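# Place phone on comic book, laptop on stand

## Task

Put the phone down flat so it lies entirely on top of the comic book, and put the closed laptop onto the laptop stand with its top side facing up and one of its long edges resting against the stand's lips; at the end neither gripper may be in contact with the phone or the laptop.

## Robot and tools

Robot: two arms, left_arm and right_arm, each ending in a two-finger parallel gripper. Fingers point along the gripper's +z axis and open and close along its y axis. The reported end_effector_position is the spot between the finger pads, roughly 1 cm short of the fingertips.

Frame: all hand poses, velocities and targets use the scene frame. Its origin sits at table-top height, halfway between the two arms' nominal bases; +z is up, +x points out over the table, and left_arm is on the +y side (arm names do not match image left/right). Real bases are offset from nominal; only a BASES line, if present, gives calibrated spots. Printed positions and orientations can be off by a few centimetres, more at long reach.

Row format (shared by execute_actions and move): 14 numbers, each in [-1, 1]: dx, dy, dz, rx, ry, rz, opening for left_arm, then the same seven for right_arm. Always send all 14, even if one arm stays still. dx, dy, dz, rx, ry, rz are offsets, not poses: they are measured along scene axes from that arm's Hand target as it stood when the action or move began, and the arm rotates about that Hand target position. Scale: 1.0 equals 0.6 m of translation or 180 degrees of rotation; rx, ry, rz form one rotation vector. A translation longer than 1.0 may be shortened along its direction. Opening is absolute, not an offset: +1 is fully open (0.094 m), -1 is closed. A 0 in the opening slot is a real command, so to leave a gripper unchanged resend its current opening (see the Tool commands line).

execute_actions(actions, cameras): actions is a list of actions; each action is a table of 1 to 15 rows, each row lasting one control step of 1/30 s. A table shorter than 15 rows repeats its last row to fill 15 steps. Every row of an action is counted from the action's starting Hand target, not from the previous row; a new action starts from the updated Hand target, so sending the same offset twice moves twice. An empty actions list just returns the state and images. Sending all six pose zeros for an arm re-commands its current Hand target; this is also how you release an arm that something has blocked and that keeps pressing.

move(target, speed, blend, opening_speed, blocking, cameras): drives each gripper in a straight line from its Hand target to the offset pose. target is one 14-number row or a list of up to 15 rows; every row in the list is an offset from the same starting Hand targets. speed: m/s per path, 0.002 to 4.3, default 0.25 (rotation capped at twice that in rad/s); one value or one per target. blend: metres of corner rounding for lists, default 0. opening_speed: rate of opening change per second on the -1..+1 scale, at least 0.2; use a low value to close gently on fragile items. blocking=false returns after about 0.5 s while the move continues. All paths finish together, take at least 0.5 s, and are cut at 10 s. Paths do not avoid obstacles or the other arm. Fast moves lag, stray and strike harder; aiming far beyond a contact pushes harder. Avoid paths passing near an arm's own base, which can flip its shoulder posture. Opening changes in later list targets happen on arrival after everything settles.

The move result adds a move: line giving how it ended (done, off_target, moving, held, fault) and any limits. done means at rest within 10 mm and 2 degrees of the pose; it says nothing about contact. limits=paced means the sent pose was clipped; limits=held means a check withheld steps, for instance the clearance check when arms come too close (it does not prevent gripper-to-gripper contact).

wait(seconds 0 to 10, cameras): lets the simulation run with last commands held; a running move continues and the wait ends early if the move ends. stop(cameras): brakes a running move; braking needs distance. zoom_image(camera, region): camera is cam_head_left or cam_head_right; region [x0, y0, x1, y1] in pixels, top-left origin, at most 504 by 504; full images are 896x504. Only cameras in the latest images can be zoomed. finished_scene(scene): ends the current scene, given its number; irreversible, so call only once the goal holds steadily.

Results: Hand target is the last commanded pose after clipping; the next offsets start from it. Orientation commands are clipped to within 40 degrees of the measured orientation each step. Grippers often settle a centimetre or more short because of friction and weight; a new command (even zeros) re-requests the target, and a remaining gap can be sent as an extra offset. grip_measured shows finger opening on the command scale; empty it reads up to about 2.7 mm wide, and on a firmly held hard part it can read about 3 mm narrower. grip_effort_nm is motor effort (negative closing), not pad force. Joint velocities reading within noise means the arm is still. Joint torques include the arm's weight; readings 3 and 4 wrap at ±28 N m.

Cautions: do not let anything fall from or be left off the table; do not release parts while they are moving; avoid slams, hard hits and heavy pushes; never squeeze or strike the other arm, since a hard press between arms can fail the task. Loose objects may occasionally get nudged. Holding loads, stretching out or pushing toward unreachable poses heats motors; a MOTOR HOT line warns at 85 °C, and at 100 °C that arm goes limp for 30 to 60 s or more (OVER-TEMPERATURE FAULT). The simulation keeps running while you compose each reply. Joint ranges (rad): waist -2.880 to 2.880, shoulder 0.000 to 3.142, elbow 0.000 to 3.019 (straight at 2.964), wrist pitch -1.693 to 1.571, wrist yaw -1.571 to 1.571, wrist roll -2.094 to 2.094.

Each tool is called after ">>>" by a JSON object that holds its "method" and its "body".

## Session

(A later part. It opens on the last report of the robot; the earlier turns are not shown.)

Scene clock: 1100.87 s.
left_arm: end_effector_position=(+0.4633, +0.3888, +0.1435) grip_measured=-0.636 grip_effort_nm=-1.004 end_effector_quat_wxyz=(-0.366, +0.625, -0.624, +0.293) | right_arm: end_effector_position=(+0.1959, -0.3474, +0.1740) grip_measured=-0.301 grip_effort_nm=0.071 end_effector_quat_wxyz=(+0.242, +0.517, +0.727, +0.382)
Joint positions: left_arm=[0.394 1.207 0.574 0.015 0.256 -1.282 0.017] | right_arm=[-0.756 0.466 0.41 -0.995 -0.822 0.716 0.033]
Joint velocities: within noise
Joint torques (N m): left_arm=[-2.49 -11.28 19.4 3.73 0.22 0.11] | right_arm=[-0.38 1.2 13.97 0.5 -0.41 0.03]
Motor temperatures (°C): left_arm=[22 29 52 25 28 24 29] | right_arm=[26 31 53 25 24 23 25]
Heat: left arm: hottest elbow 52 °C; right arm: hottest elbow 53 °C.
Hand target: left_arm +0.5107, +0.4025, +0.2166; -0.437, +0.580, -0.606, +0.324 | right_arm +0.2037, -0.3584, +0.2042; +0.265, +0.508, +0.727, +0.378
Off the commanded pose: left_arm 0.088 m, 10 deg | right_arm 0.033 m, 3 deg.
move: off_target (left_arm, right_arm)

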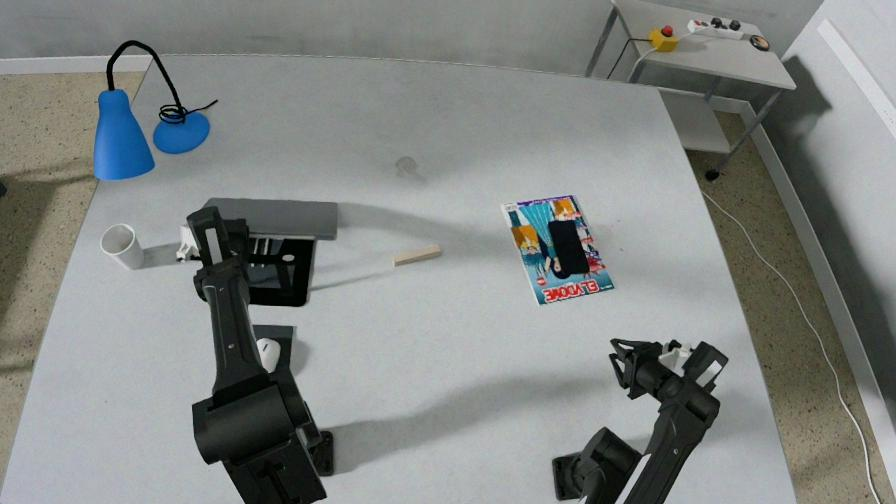

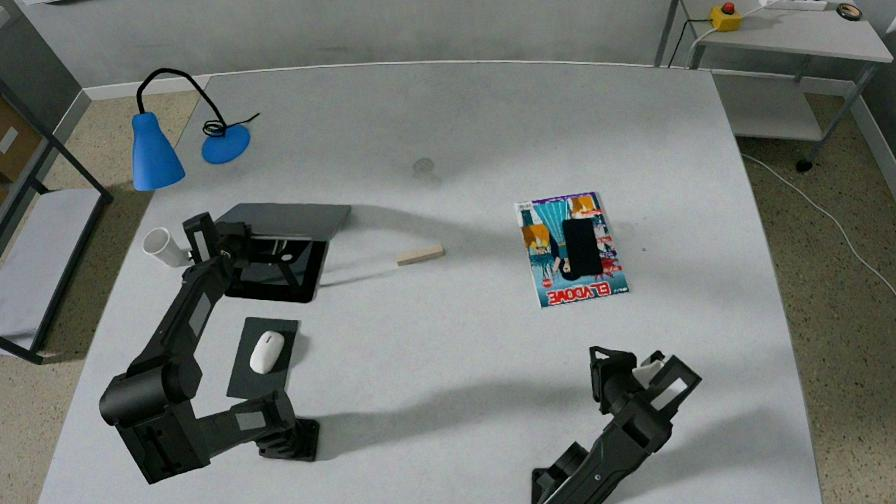

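>>> {"method": "move", "body": {"target": [0.025,0.0,-0.02,0,0,0,-0.95,0,0,0,0,0,0,-0.3], "speed": 0.08}}

>>> {"method": "zoom_image", "body": {"camera": "cam_head_left", "region": [150, 160, 370, 320]}}

>>> {"method": "zoom_image", "body": {"camera": "cam_head_right", "region": [160, 160, 380, 320]}}

Scene clock: 1106.90 s.
left_arm: end_effector_position=(+0.4665, +0.3887, +0.1420) grip_measured=-0.636 grip_effort_nm=-1.004 end_effector_quat_wxyz=(-0.370, +0.623, -0.624, +0.293) | right_arm: end_effector_position=(+0.1959, -0.3474, +0.1740) grip_measured=-0.301 grip_effort_nm=0.066 end_effector_quat_wxyz=(+0.242, +0.517, +0.727, +0.382)
Joint positions: left_arm=[0.388 1.219 0.574 0.035 0.25 -1.283 0.017] | right_arm=[-0.756 0.466 0.41 -0.995 -0.822 0.716 0.033]
Joint velocities: within noise
Joint torques (N m): left_arm=[-3.19 -7.71 19.93 4.82 -0.06 -0.03] | right_arm=[-0.32 1.2 14.01 0.53 -0.41 0.03]
Motor temperatures (°C): left_arm=[22 28 52 25 28 24 29] | right_arm=[26 31 53 25 24 23 25]
Heat: left arm: hottest elbow 52 °C; right arm: hottest elbow 53 °C.
Hand target: left_arm +0.5257, +0.4026, +0.2045; -0.437, +0.580, -0.606, +0.324 | right_arm +0.2037, -0.3584, +0.2042; +0.265, +0.508, +0.727, +0.378
Off the commanded pose: left_arm 0.087 m, 10 deg | right_arm 0.033 m, 3 deg.
move: off_target (left_arm, right_arm)

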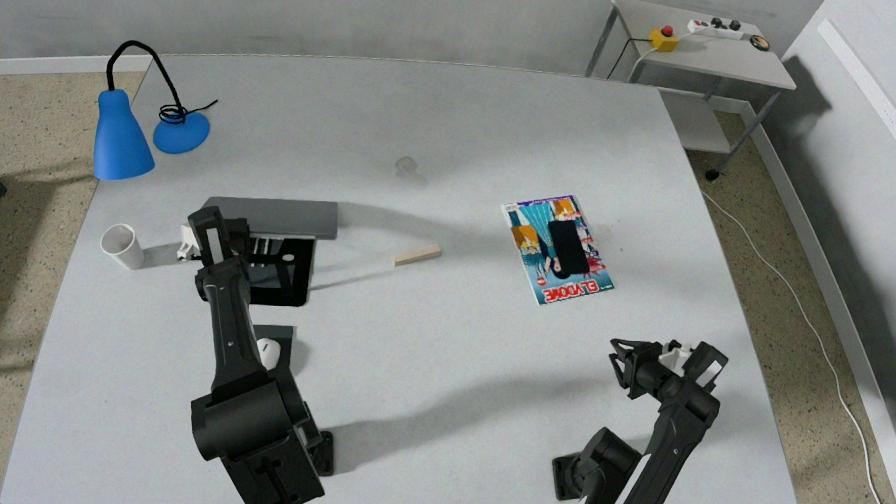

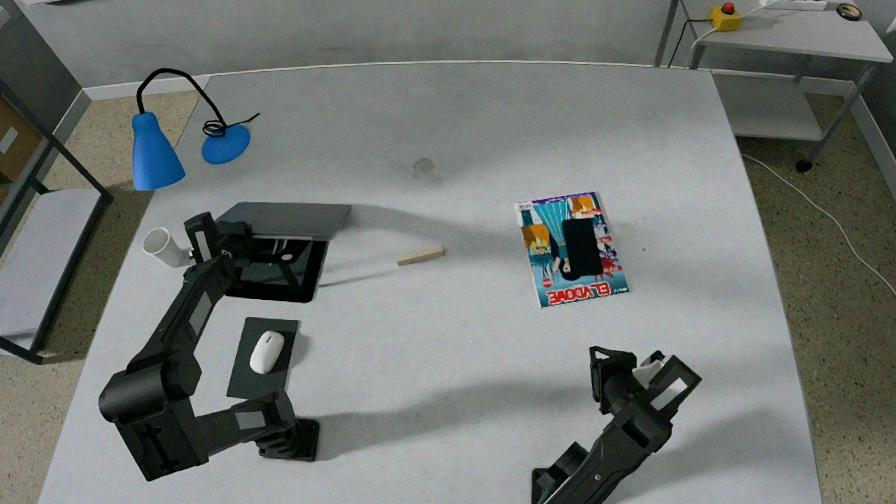

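Scaled by 2.291.

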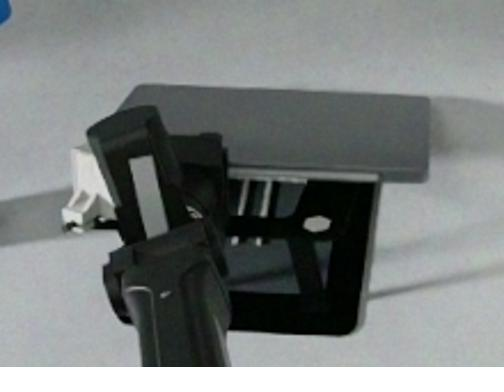

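Scaled by 2.291.

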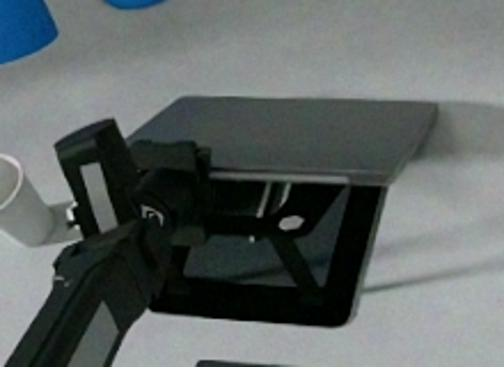

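>>> {"method": "move", "body": {"target": [[0.012,0,-0.03,0,0,0,-0.95,0,0,0,0,0,0,-0.3],[0.012,0,-0.03,0,0,0,-0.4,0,0,0,0,0,0,-0.3]], "speed": 0.06, "opening_speed": 0.25}}

>>> {"method": "zoom_image", "body": {"camera": "cam_head_left", "region": [150, 160, 370, 320]}}

>>> {"method": "zoom_image", "body": {"camera": "cam_head_right", "region": [160, 160, 380, 320]}}

Scene clock: 1114.33 s.
left_arm: end_effector_position=(+0.4860, +0.3951, +0.1435) grip_measured=-0.403 grip_effort_nm=0.168 end_effector_quat_wxyz=(-0.393, +0.616, -0.612, +0.303) | right_arm: end_effector_position=(+0.1959, -0.3474, +0.1740) grip_measured=-0.301 grip_effort_nm=0.066 end_effector_quat_wxyz=(+0.242, +0.517, +0.727, +0.382)
Joint positions: left_arm=[0.38 1.28 0.59 0.14 0.239 -1.302 0.028] | right_arm=[-0.756 0.466 0.41 -0.995 -0.822 0.716 0.033]
Joint velocities: within noise
Joint torques (N m): left_arm=[-2.67 -7.53 18.28 3.73 0.02 0.14] | right_arm=[-0.38 1.2 14 0.51 -0.41 0.03]
Motor temperatures (°C): left_arm=[22 28 53 25 28 24 29] | right_arm=[26 31 53 25 24 23 25]
Heat: left arm: hottest elbow 53 °C; right arm: hottest elbow 53 °C.
Hand target: left_arm +0.5330, +0.4026, +0.1868; -0.437, +0.580, -0.606, +0.324 | right_arm +0.2037, -0.3584, +0.2042; +0.265, +0.508, +0.727, +0.378
Off the commanded pose: left_arm 0.064 m, 7 deg | right_arm 0.033 m, 3 deg.
move: off_target (left_arm, right_arm); target 2's new opening was sent with left_arm's hand 0.066 m and 8 deg from that target

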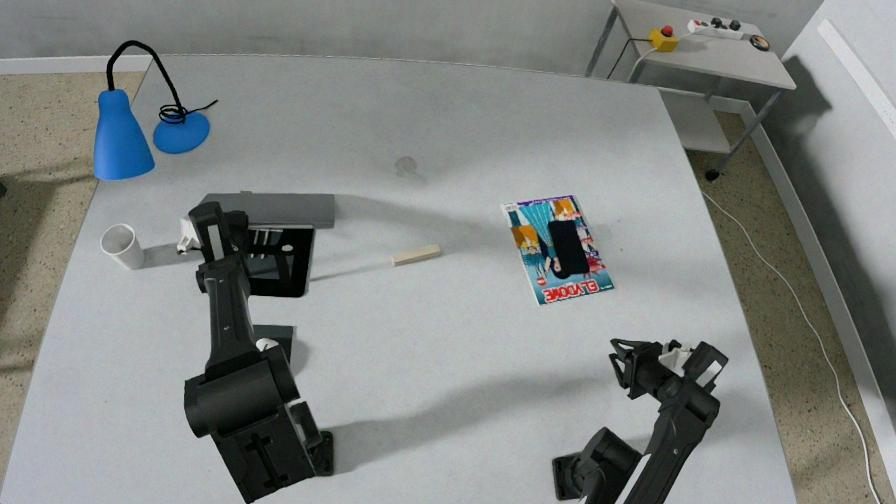

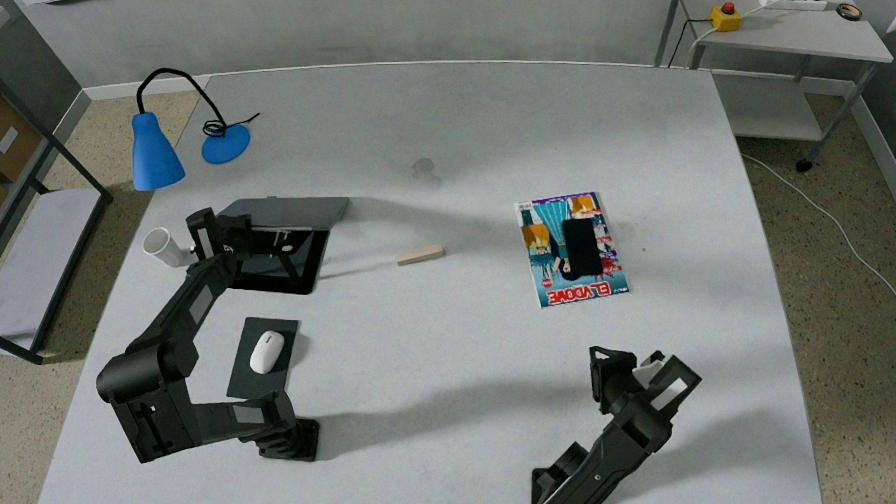

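Scaled by 2.291.

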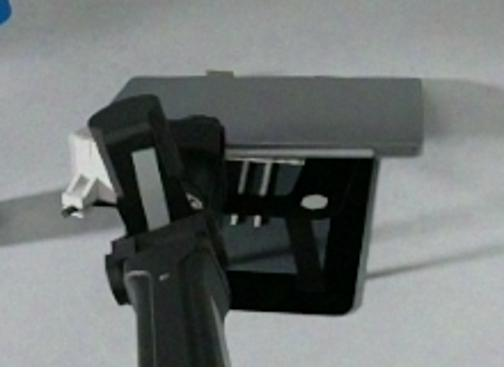

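Scaled by 2.291.

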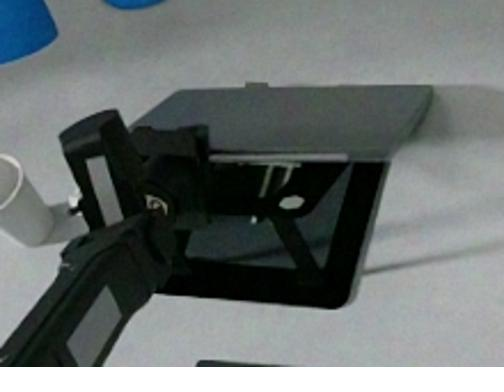

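>>> {"method": "move", "body": {"target": [[-0.06,0,-0.01,0,0,0,-0.4,0,0,0,0,0,0,-0.3]], "speed": 0.08}}

>>> {"method": "zoom_image", "body": {"camera": "cam_head_left", "region": [150, 160, 370, 320]}}

>>> {"method": "zoom_image", "body": {"camera": "cam_head_right", "region": [160, 160, 380, 320]}}

Scene clock: 1118.97 s.
left_arm: end_effector_position=(+0.4862, +0.3944, +0.1455) grip_measured=-0.401 grip_effort_nm=0.100 end_effector_quat_wxyz=(-0.391, +0.611, -0.614, +0.311) | right_arm: end_effector_position=(+0.1959, -0.3474, +0.1740) grip_measured=-0.301 grip_effort_nm=0.066 end_effector_quat_wxyz=(+0.242, +0.517, +0.727, +0.382)
Joint positions: left_arm=[0.387 1.279 0.59 0.145 0.263 -1.3 0.028] | right_arm=[-0.756 0.466 0.41 -0.995 -0.822 0.716 0.033]
Joint velocities: within noise
Joint torques (N m): left_arm=[-0.62 -12.81 11.14 3.9 0.33 0.26] | right_arm=[-0.32 1.2 14.02 0.51 -0.41 0.03]
Motor temperatures (°C): left_arm=[22 28 53 25 28 24 29] | right_arm=[26 31 53 25 24 23 25]
Heat: left arm: hottest elbow 53 °C; right arm: hottest elbow 53 °C.
Hand target: left_arm +0.4970, +0.4026, +0.1807; -0.437, +0.580, -0.606, +0.324 | right_arm +0.2037, -0.3584, +0.2042; +0.265, +0.508, +0.727, +0.378
Off the commanded pose: left_arm 0.038 m, 7 deg | right_arm 0.033 m, 3 deg.
move: off_target (left_arm, right_arm)

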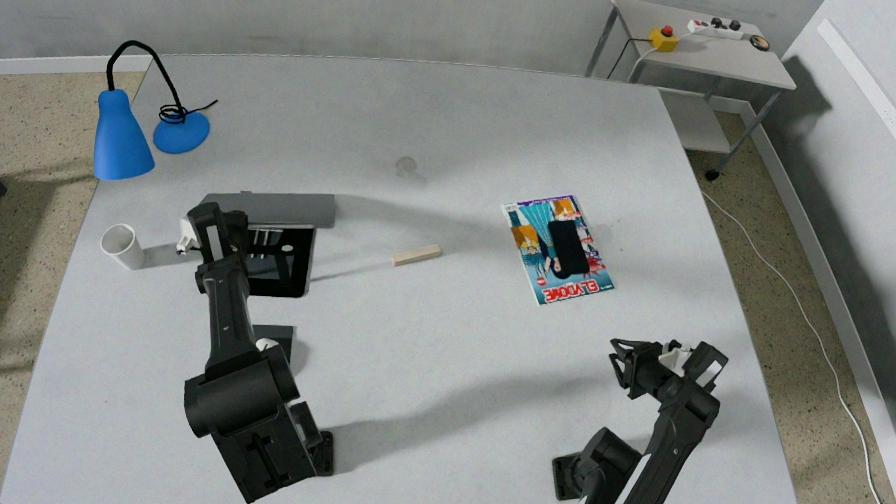

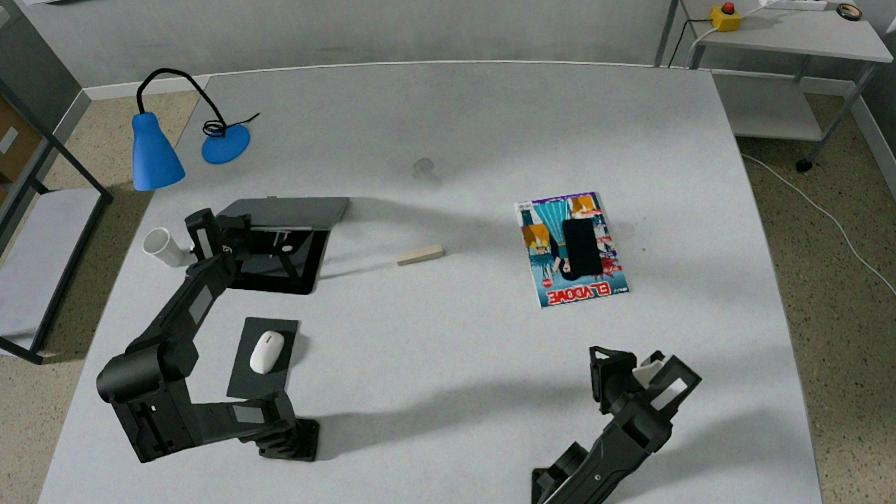

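Scaled by 2.291.

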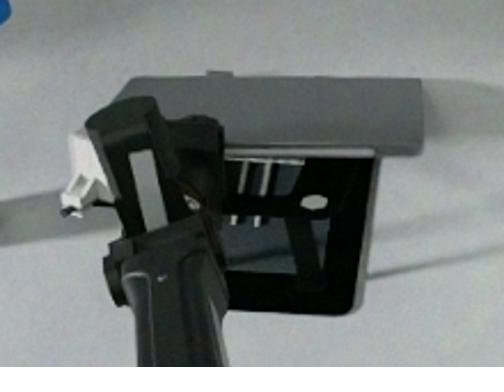

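Scaled by 2.291.

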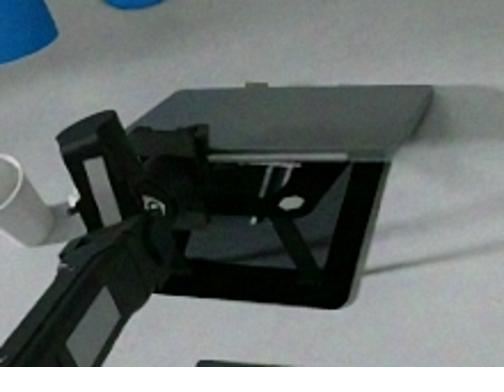

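>>> {"method": "move", "body": {"target": [[-0.065,0,0.01,0,0,0,-0.4,0,0,0,0,0,0,-0.3]], "speed": 0.08}}

>>> {"method": "zoom_image", "body": {"camera": "cam_head_left", "region": [150, 160, 370, 320]}}

>>> {"method": "zoom_image", "body": {"camera": "cam_head_right", "region": [160, 160, 380, 320]}}

Scene clock: 1122.63 s.
left_arm: end_effector_position=(+0.4579, +0.3953, +0.1593) grip_measured=-0.401 grip_effort_nm=0.095 end_effector_quat_wxyz=(-0.406, +0.598, -0.612, +0.321) | right_arm: end_effector_position=(+0.1959, -0.3474, +0.1740) grip_measured=-0.301 grip_effort_nm=0.066 end_effector_quat_wxyz=(+0.242, +0.517, +0.727, +0.382)
Joint positions: left_arm=[0.432 1.176 0.527 0.139 0.313 -1.271 0.028] | right_arm=[-0.756 0.466 0.41 -0.995 -0.822 0.716 0.033]
Joint velocities: within noise
Joint torques (N m): left_arm=[0.09 -12.45 10.8 2.15 0.31 0.2] | right_arm=[-0.32 1.2 14.02 0.54 -0.4 0.03]
Motor temperatures (°C): left_arm=[22 28 53 25 28 24 29] | right_arm=[26 31 53 25 24 23 25]
Heat: left arm: hottest elbow 53 °C; right arm: hottest elbow 53 °C.
Hand target: left_arm +0.4580, +0.4025, +0.1867; -0.437, +0.580, -0.606, +0.324 | right_arm +0.2037, -0.3584, +0.2042; +0.265, +0.508, +0.727, +0.378
Off the commanded pose: left_arm 0.028 m, 4 deg | right_arm 0.033 m, 3 deg.
move: off_target (left_arm, right_arm)

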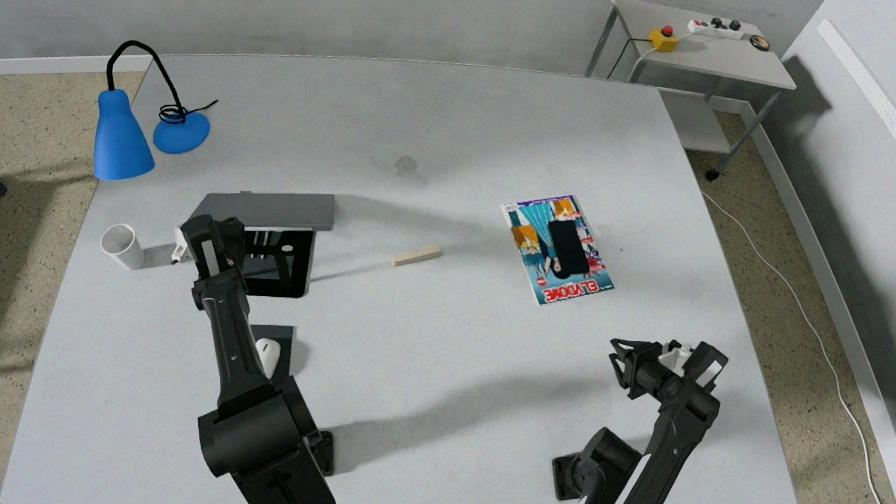

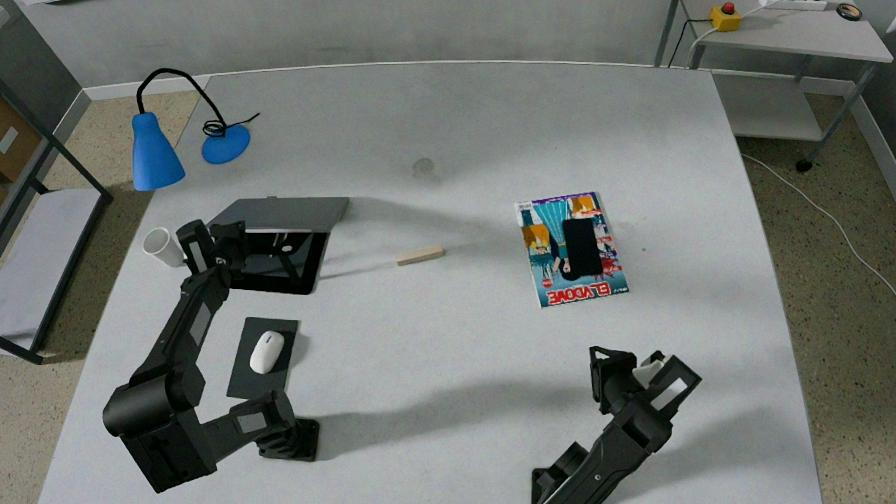

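Scaled by 2.291.

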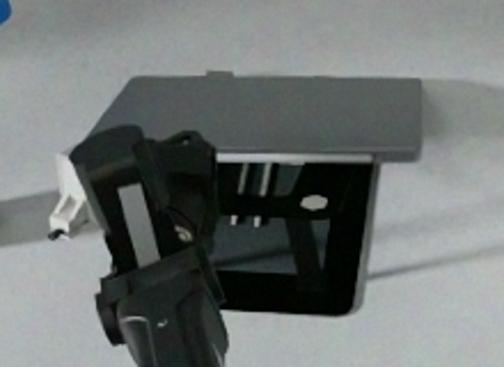

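Scaled by 2.291.

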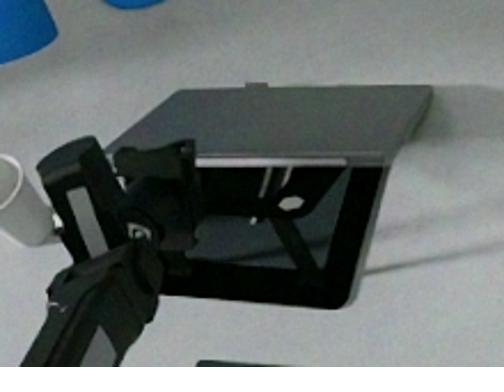

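>>> {"method": "move", "body": {"target": [[-0.01,0,-0.035,0,0,0,-0.4,0,0,0,0,0,0,-0.3],[-0.05,0,-0.015,0,0,0,-0.4,0,0,0,0,0,0,-0.3],[-0.1,0,0.05,0,0,0,-0.4,0,0,0,0,0,0,-0.3]], "speed": 0.08}}

>>> {"method": "zoom_image", "body": {"camera": "cam_head_left", "region": [150, 160, 370, 320]}}

>>> {"method": "zoom_image", "body": {"camera": "cam_head_right", "region": [160, 160, 380, 320]}}

Scene clock: 1127.87 s.
left_arm: end_effector_position=(+0.3988, +0.3965, +0.2067) grip_measured=-0.401 grip_effort_nm=0.095 end_effector_quat_wxyz=(-0.428, +0.583, -0.608, +0.327) | right_arm: end_effector_position=(+0.1959, -0.3474, +0.1740) grip_measured=-0.301 grip_effort_nm=0.061 end_effector_quat_wxyz=(+0.242, +0.517, +0.727, +0.382)
Joint positions: left_arm=[0.543 0.897 0.477 -0.057 0.415 -1.212 0.028] | right_arm=[-0.756 0.466 0.41 -0.995 -0.822 0.716 0.033]
Joint velocities: within noise
Joint torques (N m): left_arm=[-0.32 -6.42 12.29 1.32 0.21 0.19] | right_arm=[-0.38 1.2 14 0.5 -0.4 0.03]
Motor temperatures (°C): left_arm=[22 28 52 25 28 24 29] | right_arm=[26 31 53 25 24 23 25]
Heat: left arm: hottest elbow 52 °C; right arm: hottest elbow 53 °C.
Hand target: left_arm +0.3980, +0.4025, +0.2167; -0.437, +0.580, -0.606, +0.324 | right_arm +0.2037, -0.3584, +0.2042; +0.265, +0.508, +0.727, +0.378
Off the commanded pose: left_arm 0.012 m, 1 deg | right_arm 0.033 m, 3 deg.
move: off_target (left_arm, right_arm)

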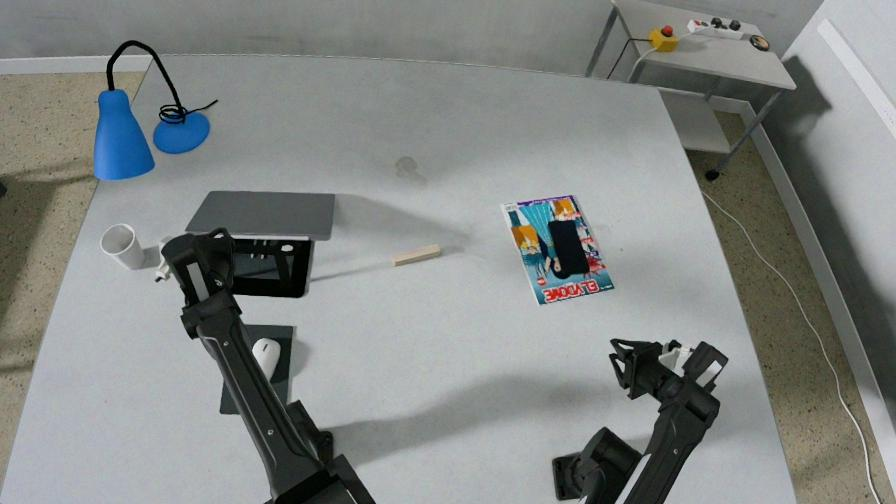

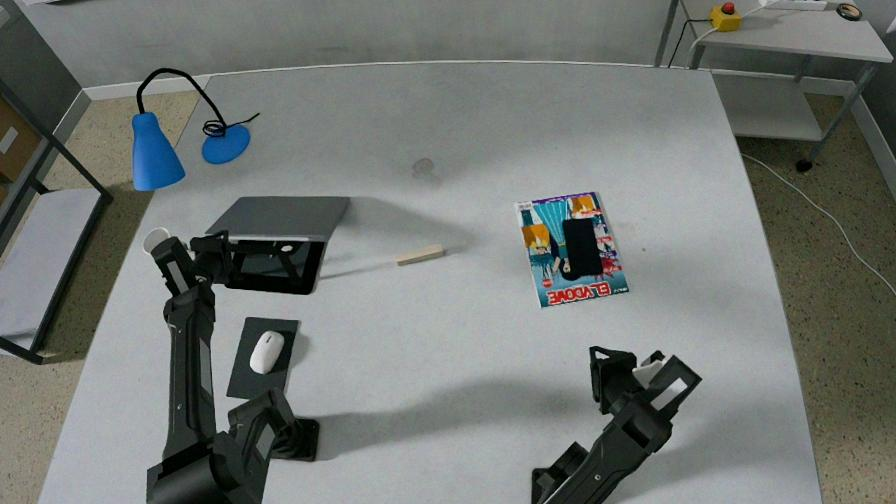

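Scaled by 2.291.

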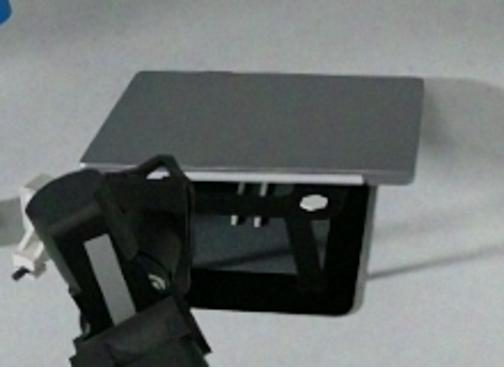

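Scaled by 2.291.

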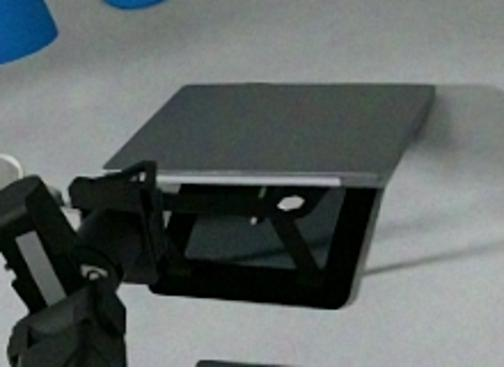

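>>> {"method": "move", "body": {"target": [[-0.12,-0.02,0.07,0,0,0,-0.4,0,0,0,0,0,0,-0.3],[-0.25,-0.1,0.07,0,0,0,-0.9,0,0,0,0,0,0,-0.3]], "speed": 0.25}}

>>> {"method": "zoom_image", "body": {"camera": "cam_head_left", "region": [180, 175, 350, 305]}}

>>> {"method": "zoom_image", "body": {"camera": "cam_head_right", "region": [190, 180, 360, 310]}}

>>> {"method": "zoom_image", "body": {"camera": "cam_head_left", "region": [200, 180, 280, 220]}}

>>> {"method": "zoom_image", "body": {"camera": "cam_head_left", "region": [270, 180, 350, 220]}}

>>> {"method": "zoom_image", "body": {"camera": "cam_head_right", "region": [290, 180, 370, 260]}}

Scene clock: 1134.53 s.
left_arm: end_effector_position=(+0.2507, +0.3414, +0.2575) grip_measured=-0.897 grip_effort_nm=-0.085 end_effector_quat_wxyz=(-0.433, +0.579, -0.607, +0.328) | right_arm: end_effector_position=(+0.1959, -0.3474, +0.1740) grip_measured=-0.301 grip_effort_nm=0.061 end_effector_quat_wxyz=(+0.242, +0.517, +0.727, +0.382)
Joint positions: left_arm=[0.876 0.229 0.453 -0.792 0.706 -1.018 0.005] | right_arm=[-0.756 0.466 0.41 -0.995 -0.822 0.716 0.033]
Joint velocities: within noise
Joint torques (N m): left_arm=[-0.32 0.56 11.81 1.2 0.3 0.12] | right_arm=[-0.26 1.32 14 0.51 -0.41 0.03]
Motor temperatures (°C): left_arm=[22 28 51 25 28 24 29] | right_arm=[26 31 53 25 24 23 25]
Heat: left arm: hottest elbow 51 °C; right arm: hottest elbow 53 °C.
Hand target: left_arm +0.2479, +0.3426, +0.2587; -0.437, +0.580, -0.606, +0.324 | right_arm +0.2037, -0.3584, +0.2042; +0.265, +0.508, +0.727, +0.378
Off the commanded pose: left_arm 0.003 m, 1 deg | right_arm 0.033 m, 3 deg.
move: off_target (right_arm)

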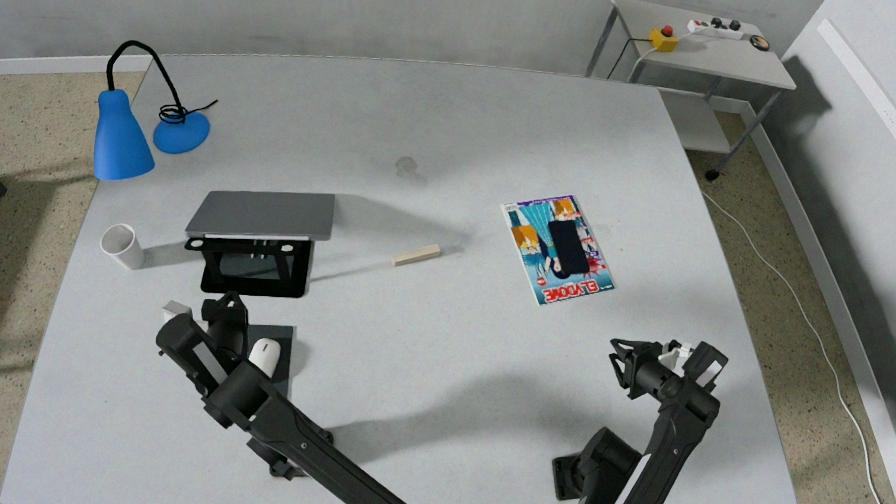

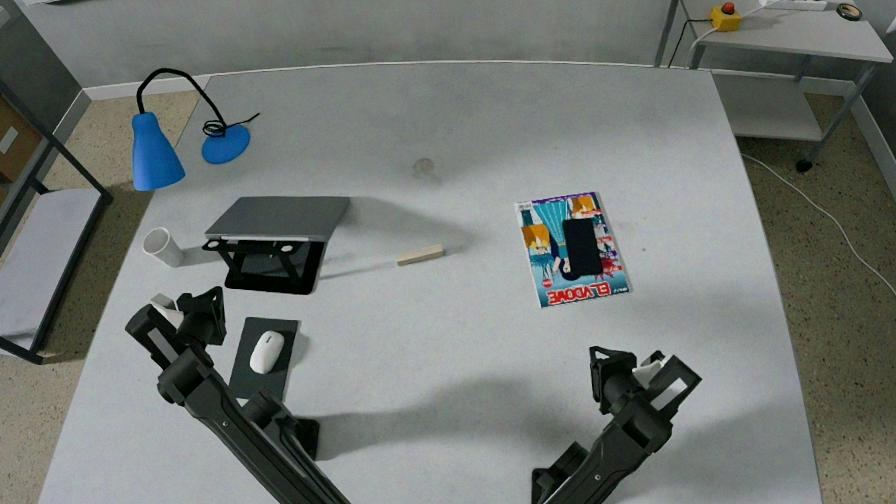

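Scaled by 2.965.

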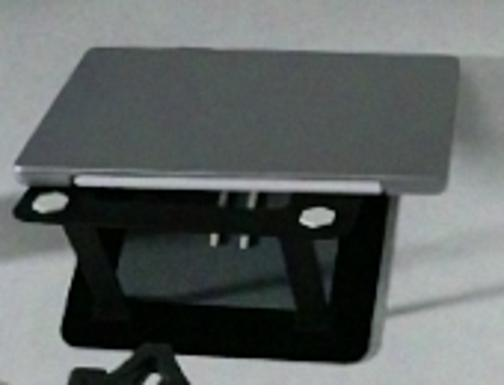

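Scaled by 2.965.

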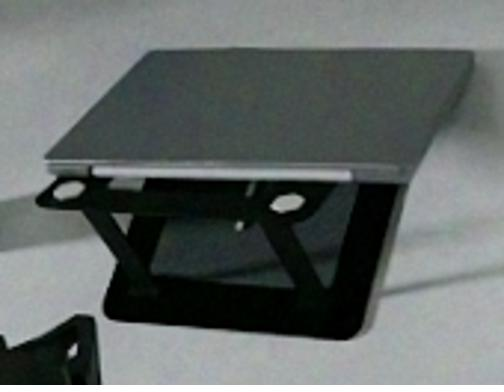

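Scaled by 6.300.

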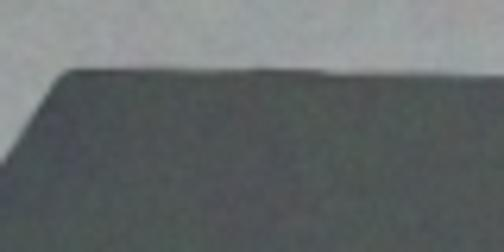

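Scaled by 6.300.

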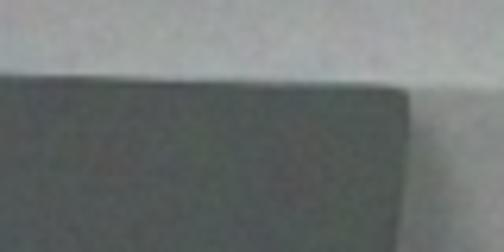

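Scaled by 6.300.

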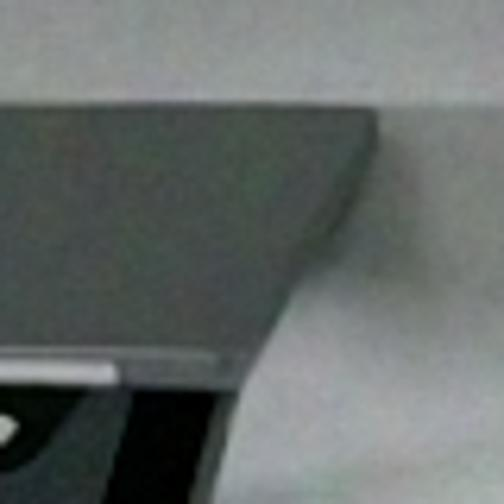

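>>> {"method": "move", "body": {"target": [[0.195,0.129,-0.08,0,0.04,0,-0.95,0,0,0,0,0,0,-0.3],[0.27,0.129,-0.15,0,0.04,0,-0.95,0,0,0,0,0,0,-0.3]], "speed": [0.25,0.08]}}

>>> {"method": "zoom_image", "body": {"camera": "cam_head_left", "region": [150, 175, 350, 325]}}

>>> {"method": "zoom_image", "body": {"camera": "cam_head_right", "region": [160, 180, 360, 330]}}

Scene clock: 1151.80 s.
left_arm: end_effector_position=(+0.3864, +0.4109, +0.1401) grip_measured=-0.948 grip_effort_nm=-0.081 end_effector_quat_wxyz=(-0.372, +0.616, -0.636, +0.280) | right_arm: end_effector_position=(+0.1959, -0.3474, +0.1740) grip_measured=-0.301 grip_effort_nm=0.066 end_effector_quat_wxyz=(+0.242, +0.517, +0.727, +0.382)
Joint positions: left_arm=[0.583 1.023 0.453 -0.093 0.395 -1.123 0.002] | right_arm=[-0.756 0.466 0.41 -0.995 -0.822 0.716 0.033]
Joint velocities: within noise
Joint torques (N m): left_arm=[-1.79 -4.6 15.51 2.4 -0.03 -0.01] | right_arm=[-0.32 1.2 13.98 0.51 -0.4 0.03]
Motor temperatures (°C): left_arm=[22 27 48 24 28 24 28] | right_arm=[26 31 53 25 24 23 25]
Heat: left arm: hottest elbow 48 °C; right arm: hottest elbow 53 °C.
Hand target: left_arm +0.4099, +0.4199, +0.1687; -0.399, +0.599, -0.632, +0.287 | right_arm +0.2037, -0.3584, +0.2042; +0.265, +0.508, +0.727, +0.378
Off the commanded pose: left_arm 0.038 m, 4 deg | right_arm 0.033 m, 3 deg.
move: off_target (left_arm, right_arm)

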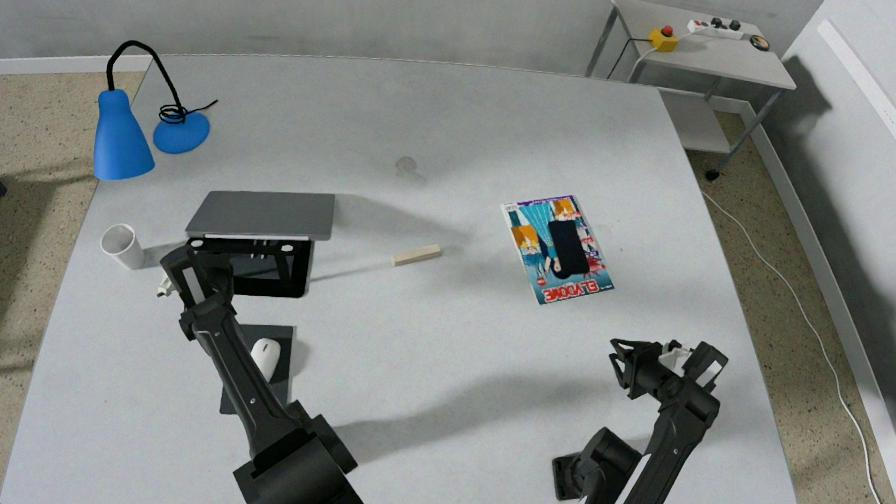

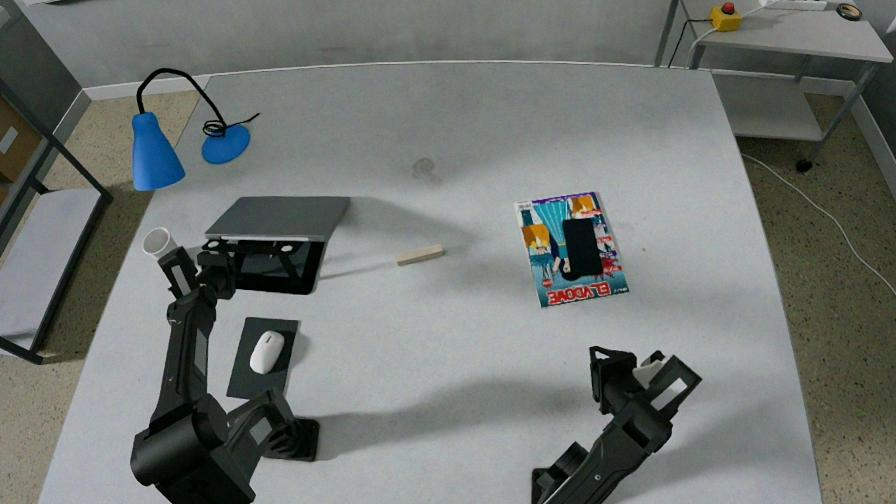

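Scaled by 2.520.

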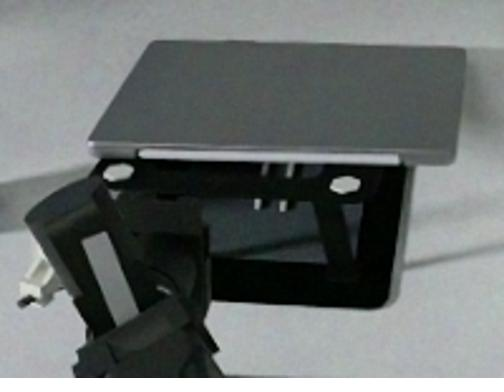

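Scaled by 2.520.

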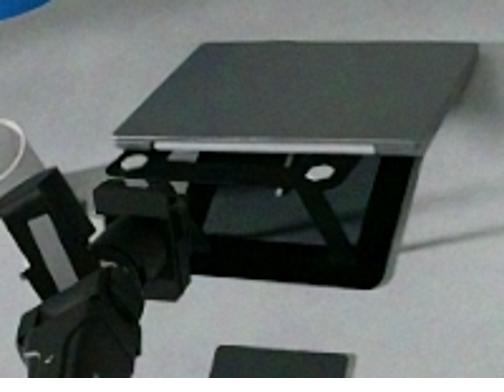

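>>> {"method": "move", "body": {"target": [[0.0,0.0,0.07,0,0,0,-0.95,0,0,0,0,0,0,-0.3],[0.04,0,0.055,0,0,0,-0.95,0,0,0,0,0,0,-0.3]], "speed": 0.08}}

>>> {"method": "zoom_image", "body": {"camera": "cam_head_left", "region": [150, 175, 350, 325]}}

>>> {"method": "zoom_image", "body": {"camera": "cam_head_right", "region": [160, 180, 360, 330]}}

Scene clock: 1157.00 s.
left_arm: end_effector_position=(+0.4052, +0.4091, +0.1618) grip_measured=-0.948 grip_effort_nm=-0.085 end_effector_quat_wxyz=(-0.363, +0.620, -0.638, +0.277) | right_arm: end_effector_position=(+0.1959, -0.3474, +0.1740) grip_measured=-0.301 grip_effort_nm=0.071 end_effector_quat_wxyz=(+0.242, +0.517, +0.727, +0.382)
Joint positions: left_arm=[0.538 1.032 0.535 -0.177 0.359 -1.15 0.002] | right_arm=[-0.756 0.466 0.41 -0.995 -0.822 0.716 0.033]
Joint velocities: within noise
Joint torques (N m): left_arm=[-3.02 -6.24 17.36 2.39 -0.03 -0.01] | right_arm=[-0.32 1.26 14.01 0.51 -0.4 0.03]
Motor temperatures (°C): left_arm=[22 27 48 24 27 24 28] | right_arm=[26 31 54 25 24 23 25]
Heat: left arm: hottest elbow 48 °C; right arm: hottest elbow 54 °C.
Hand target: left_arm +0.4340, +0.4198, +0.2016; -0.398, +0.599, -0.632, +0.287 | right_arm +0.2037, -0.3584, +0.2042; +0.265, +0.508, +0.727, +0.378
Off the commanded pose: left_arm 0.050 m, 5 deg | right_arm 0.033 m, 3 deg.
move: off_target (left_arm, right_arm)

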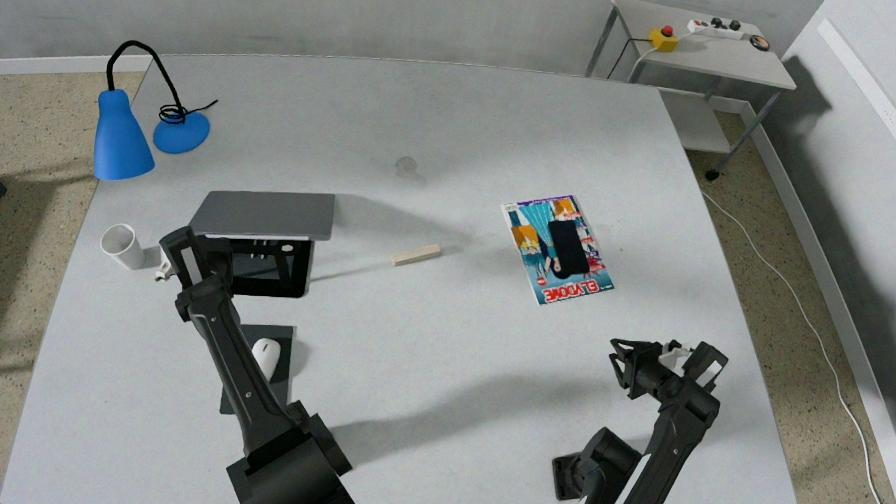

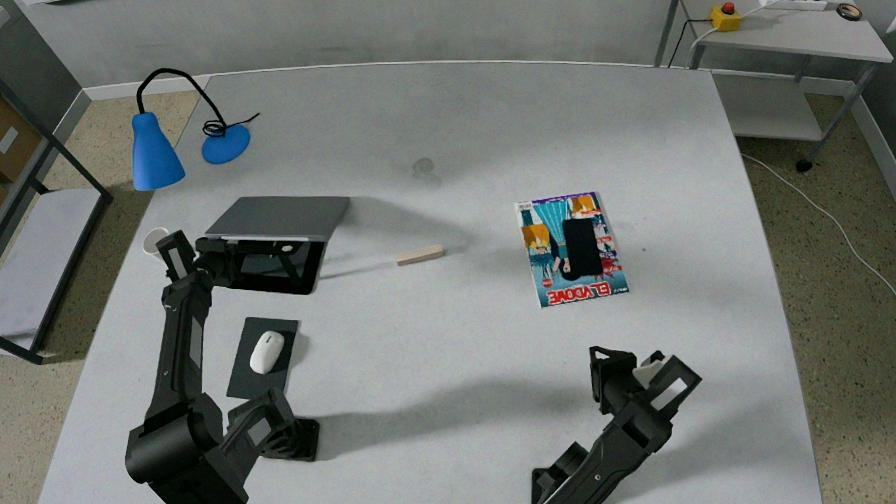

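Scaled by 2.520.

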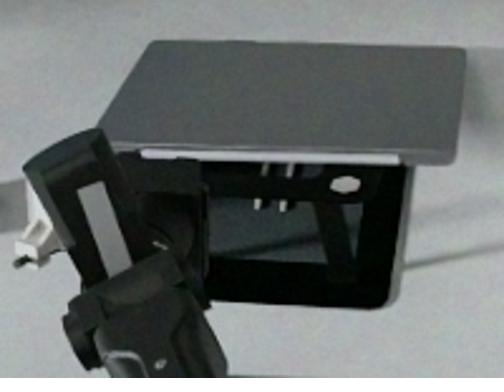

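Scaled by 2.520.

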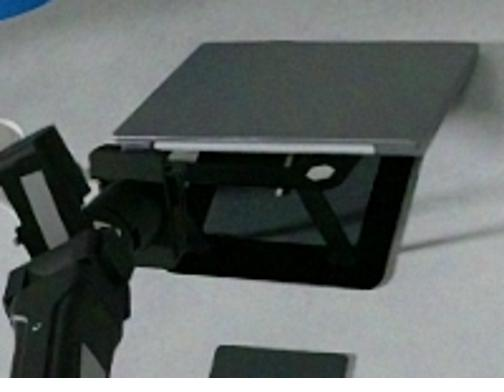

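>>> {"method": "move", "body": {"target": [[0.05,0.0,-0.0,0,0,0,-0.95,0,0,0,0,0,0,-0.3]], "speed": 0.05}}

>>> {"method": "zoom_image", "body": {"camera": "cam_head_left", "region": [150, 175, 350, 325]}}

>>> {"method": "zoom_image", "body": {"camera": "cam_head_right", "region": [160, 180, 360, 330]}}

Scene clock: 1160.60 s.
left_arm: end_effector_position=(+0.4348, +0.4110, +0.1654) grip_measured=-0.948 grip_effort_nm=-0.081 end_effector_quat_wxyz=(-0.366, +0.618, -0.638, +0.275) | right_arm: end_effector_position=(+0.1959, -0.3474, +0.1740) grip_measured=-0.301 grip_effort_nm=0.066 end_effector_quat_wxyz=(+0.242, +0.517, +0.727, +0.382)
Joint positions: left_arm=[0.49 1.112 0.592 -0.137 0.318 -1.178 0.002] | right_arm=[-0.756 0.466 0.41 -0.995 -0.822 0.716 0.033]
Joint velocities: within noise
Joint torques (N m): left_arm=[-2.49 -7.18 17.09 2.22 -0.07 0] | right_arm=[-0.32 1.26 14 0.53 -0.41 0.03]
Motor temperatures (°C): left_arm=[22 27 48 24 27 24 28] | right_arm=[26 31 54 25 24 23 25]
Heat: left arm: hottest elbow 48 °C; right arm: hottest elbow 54 °C.
Hand target: left_arm +0.4639, +0.4199, +0.2017; -0.398, +0.599, -0.632, +0.287 | right_arm +0.2037, -0.3584, +0.2042; +0.265, +0.508, +0.727, +0.378
Off the commanded pose: left_arm 0.047 m, 5 deg | right_arm 0.033 m, 3 deg.
move: off_target (left_arm, right_arm)

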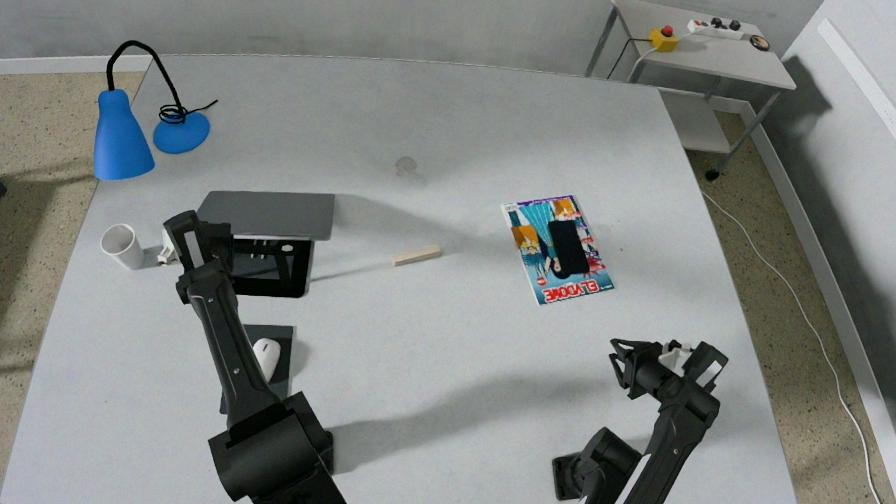

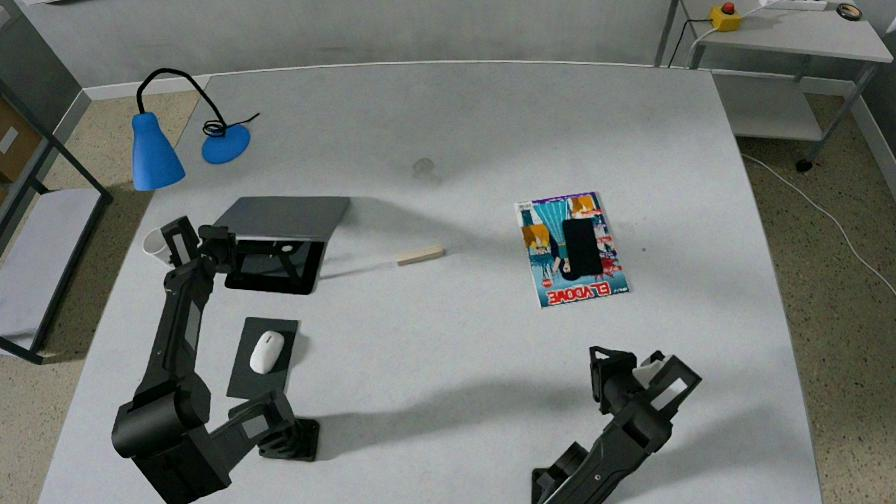

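Scaled by 2.520.

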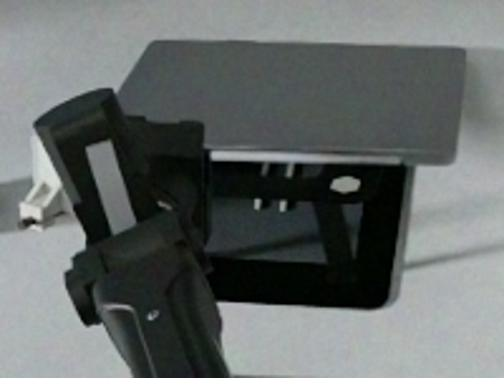

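Scaled by 2.520.

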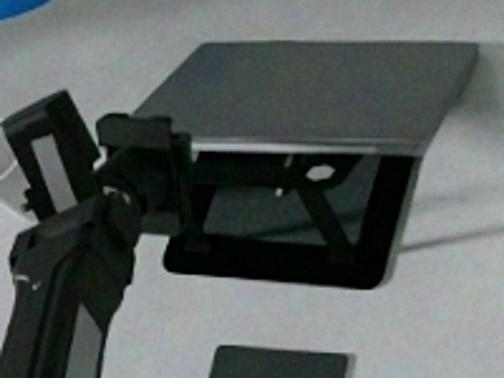

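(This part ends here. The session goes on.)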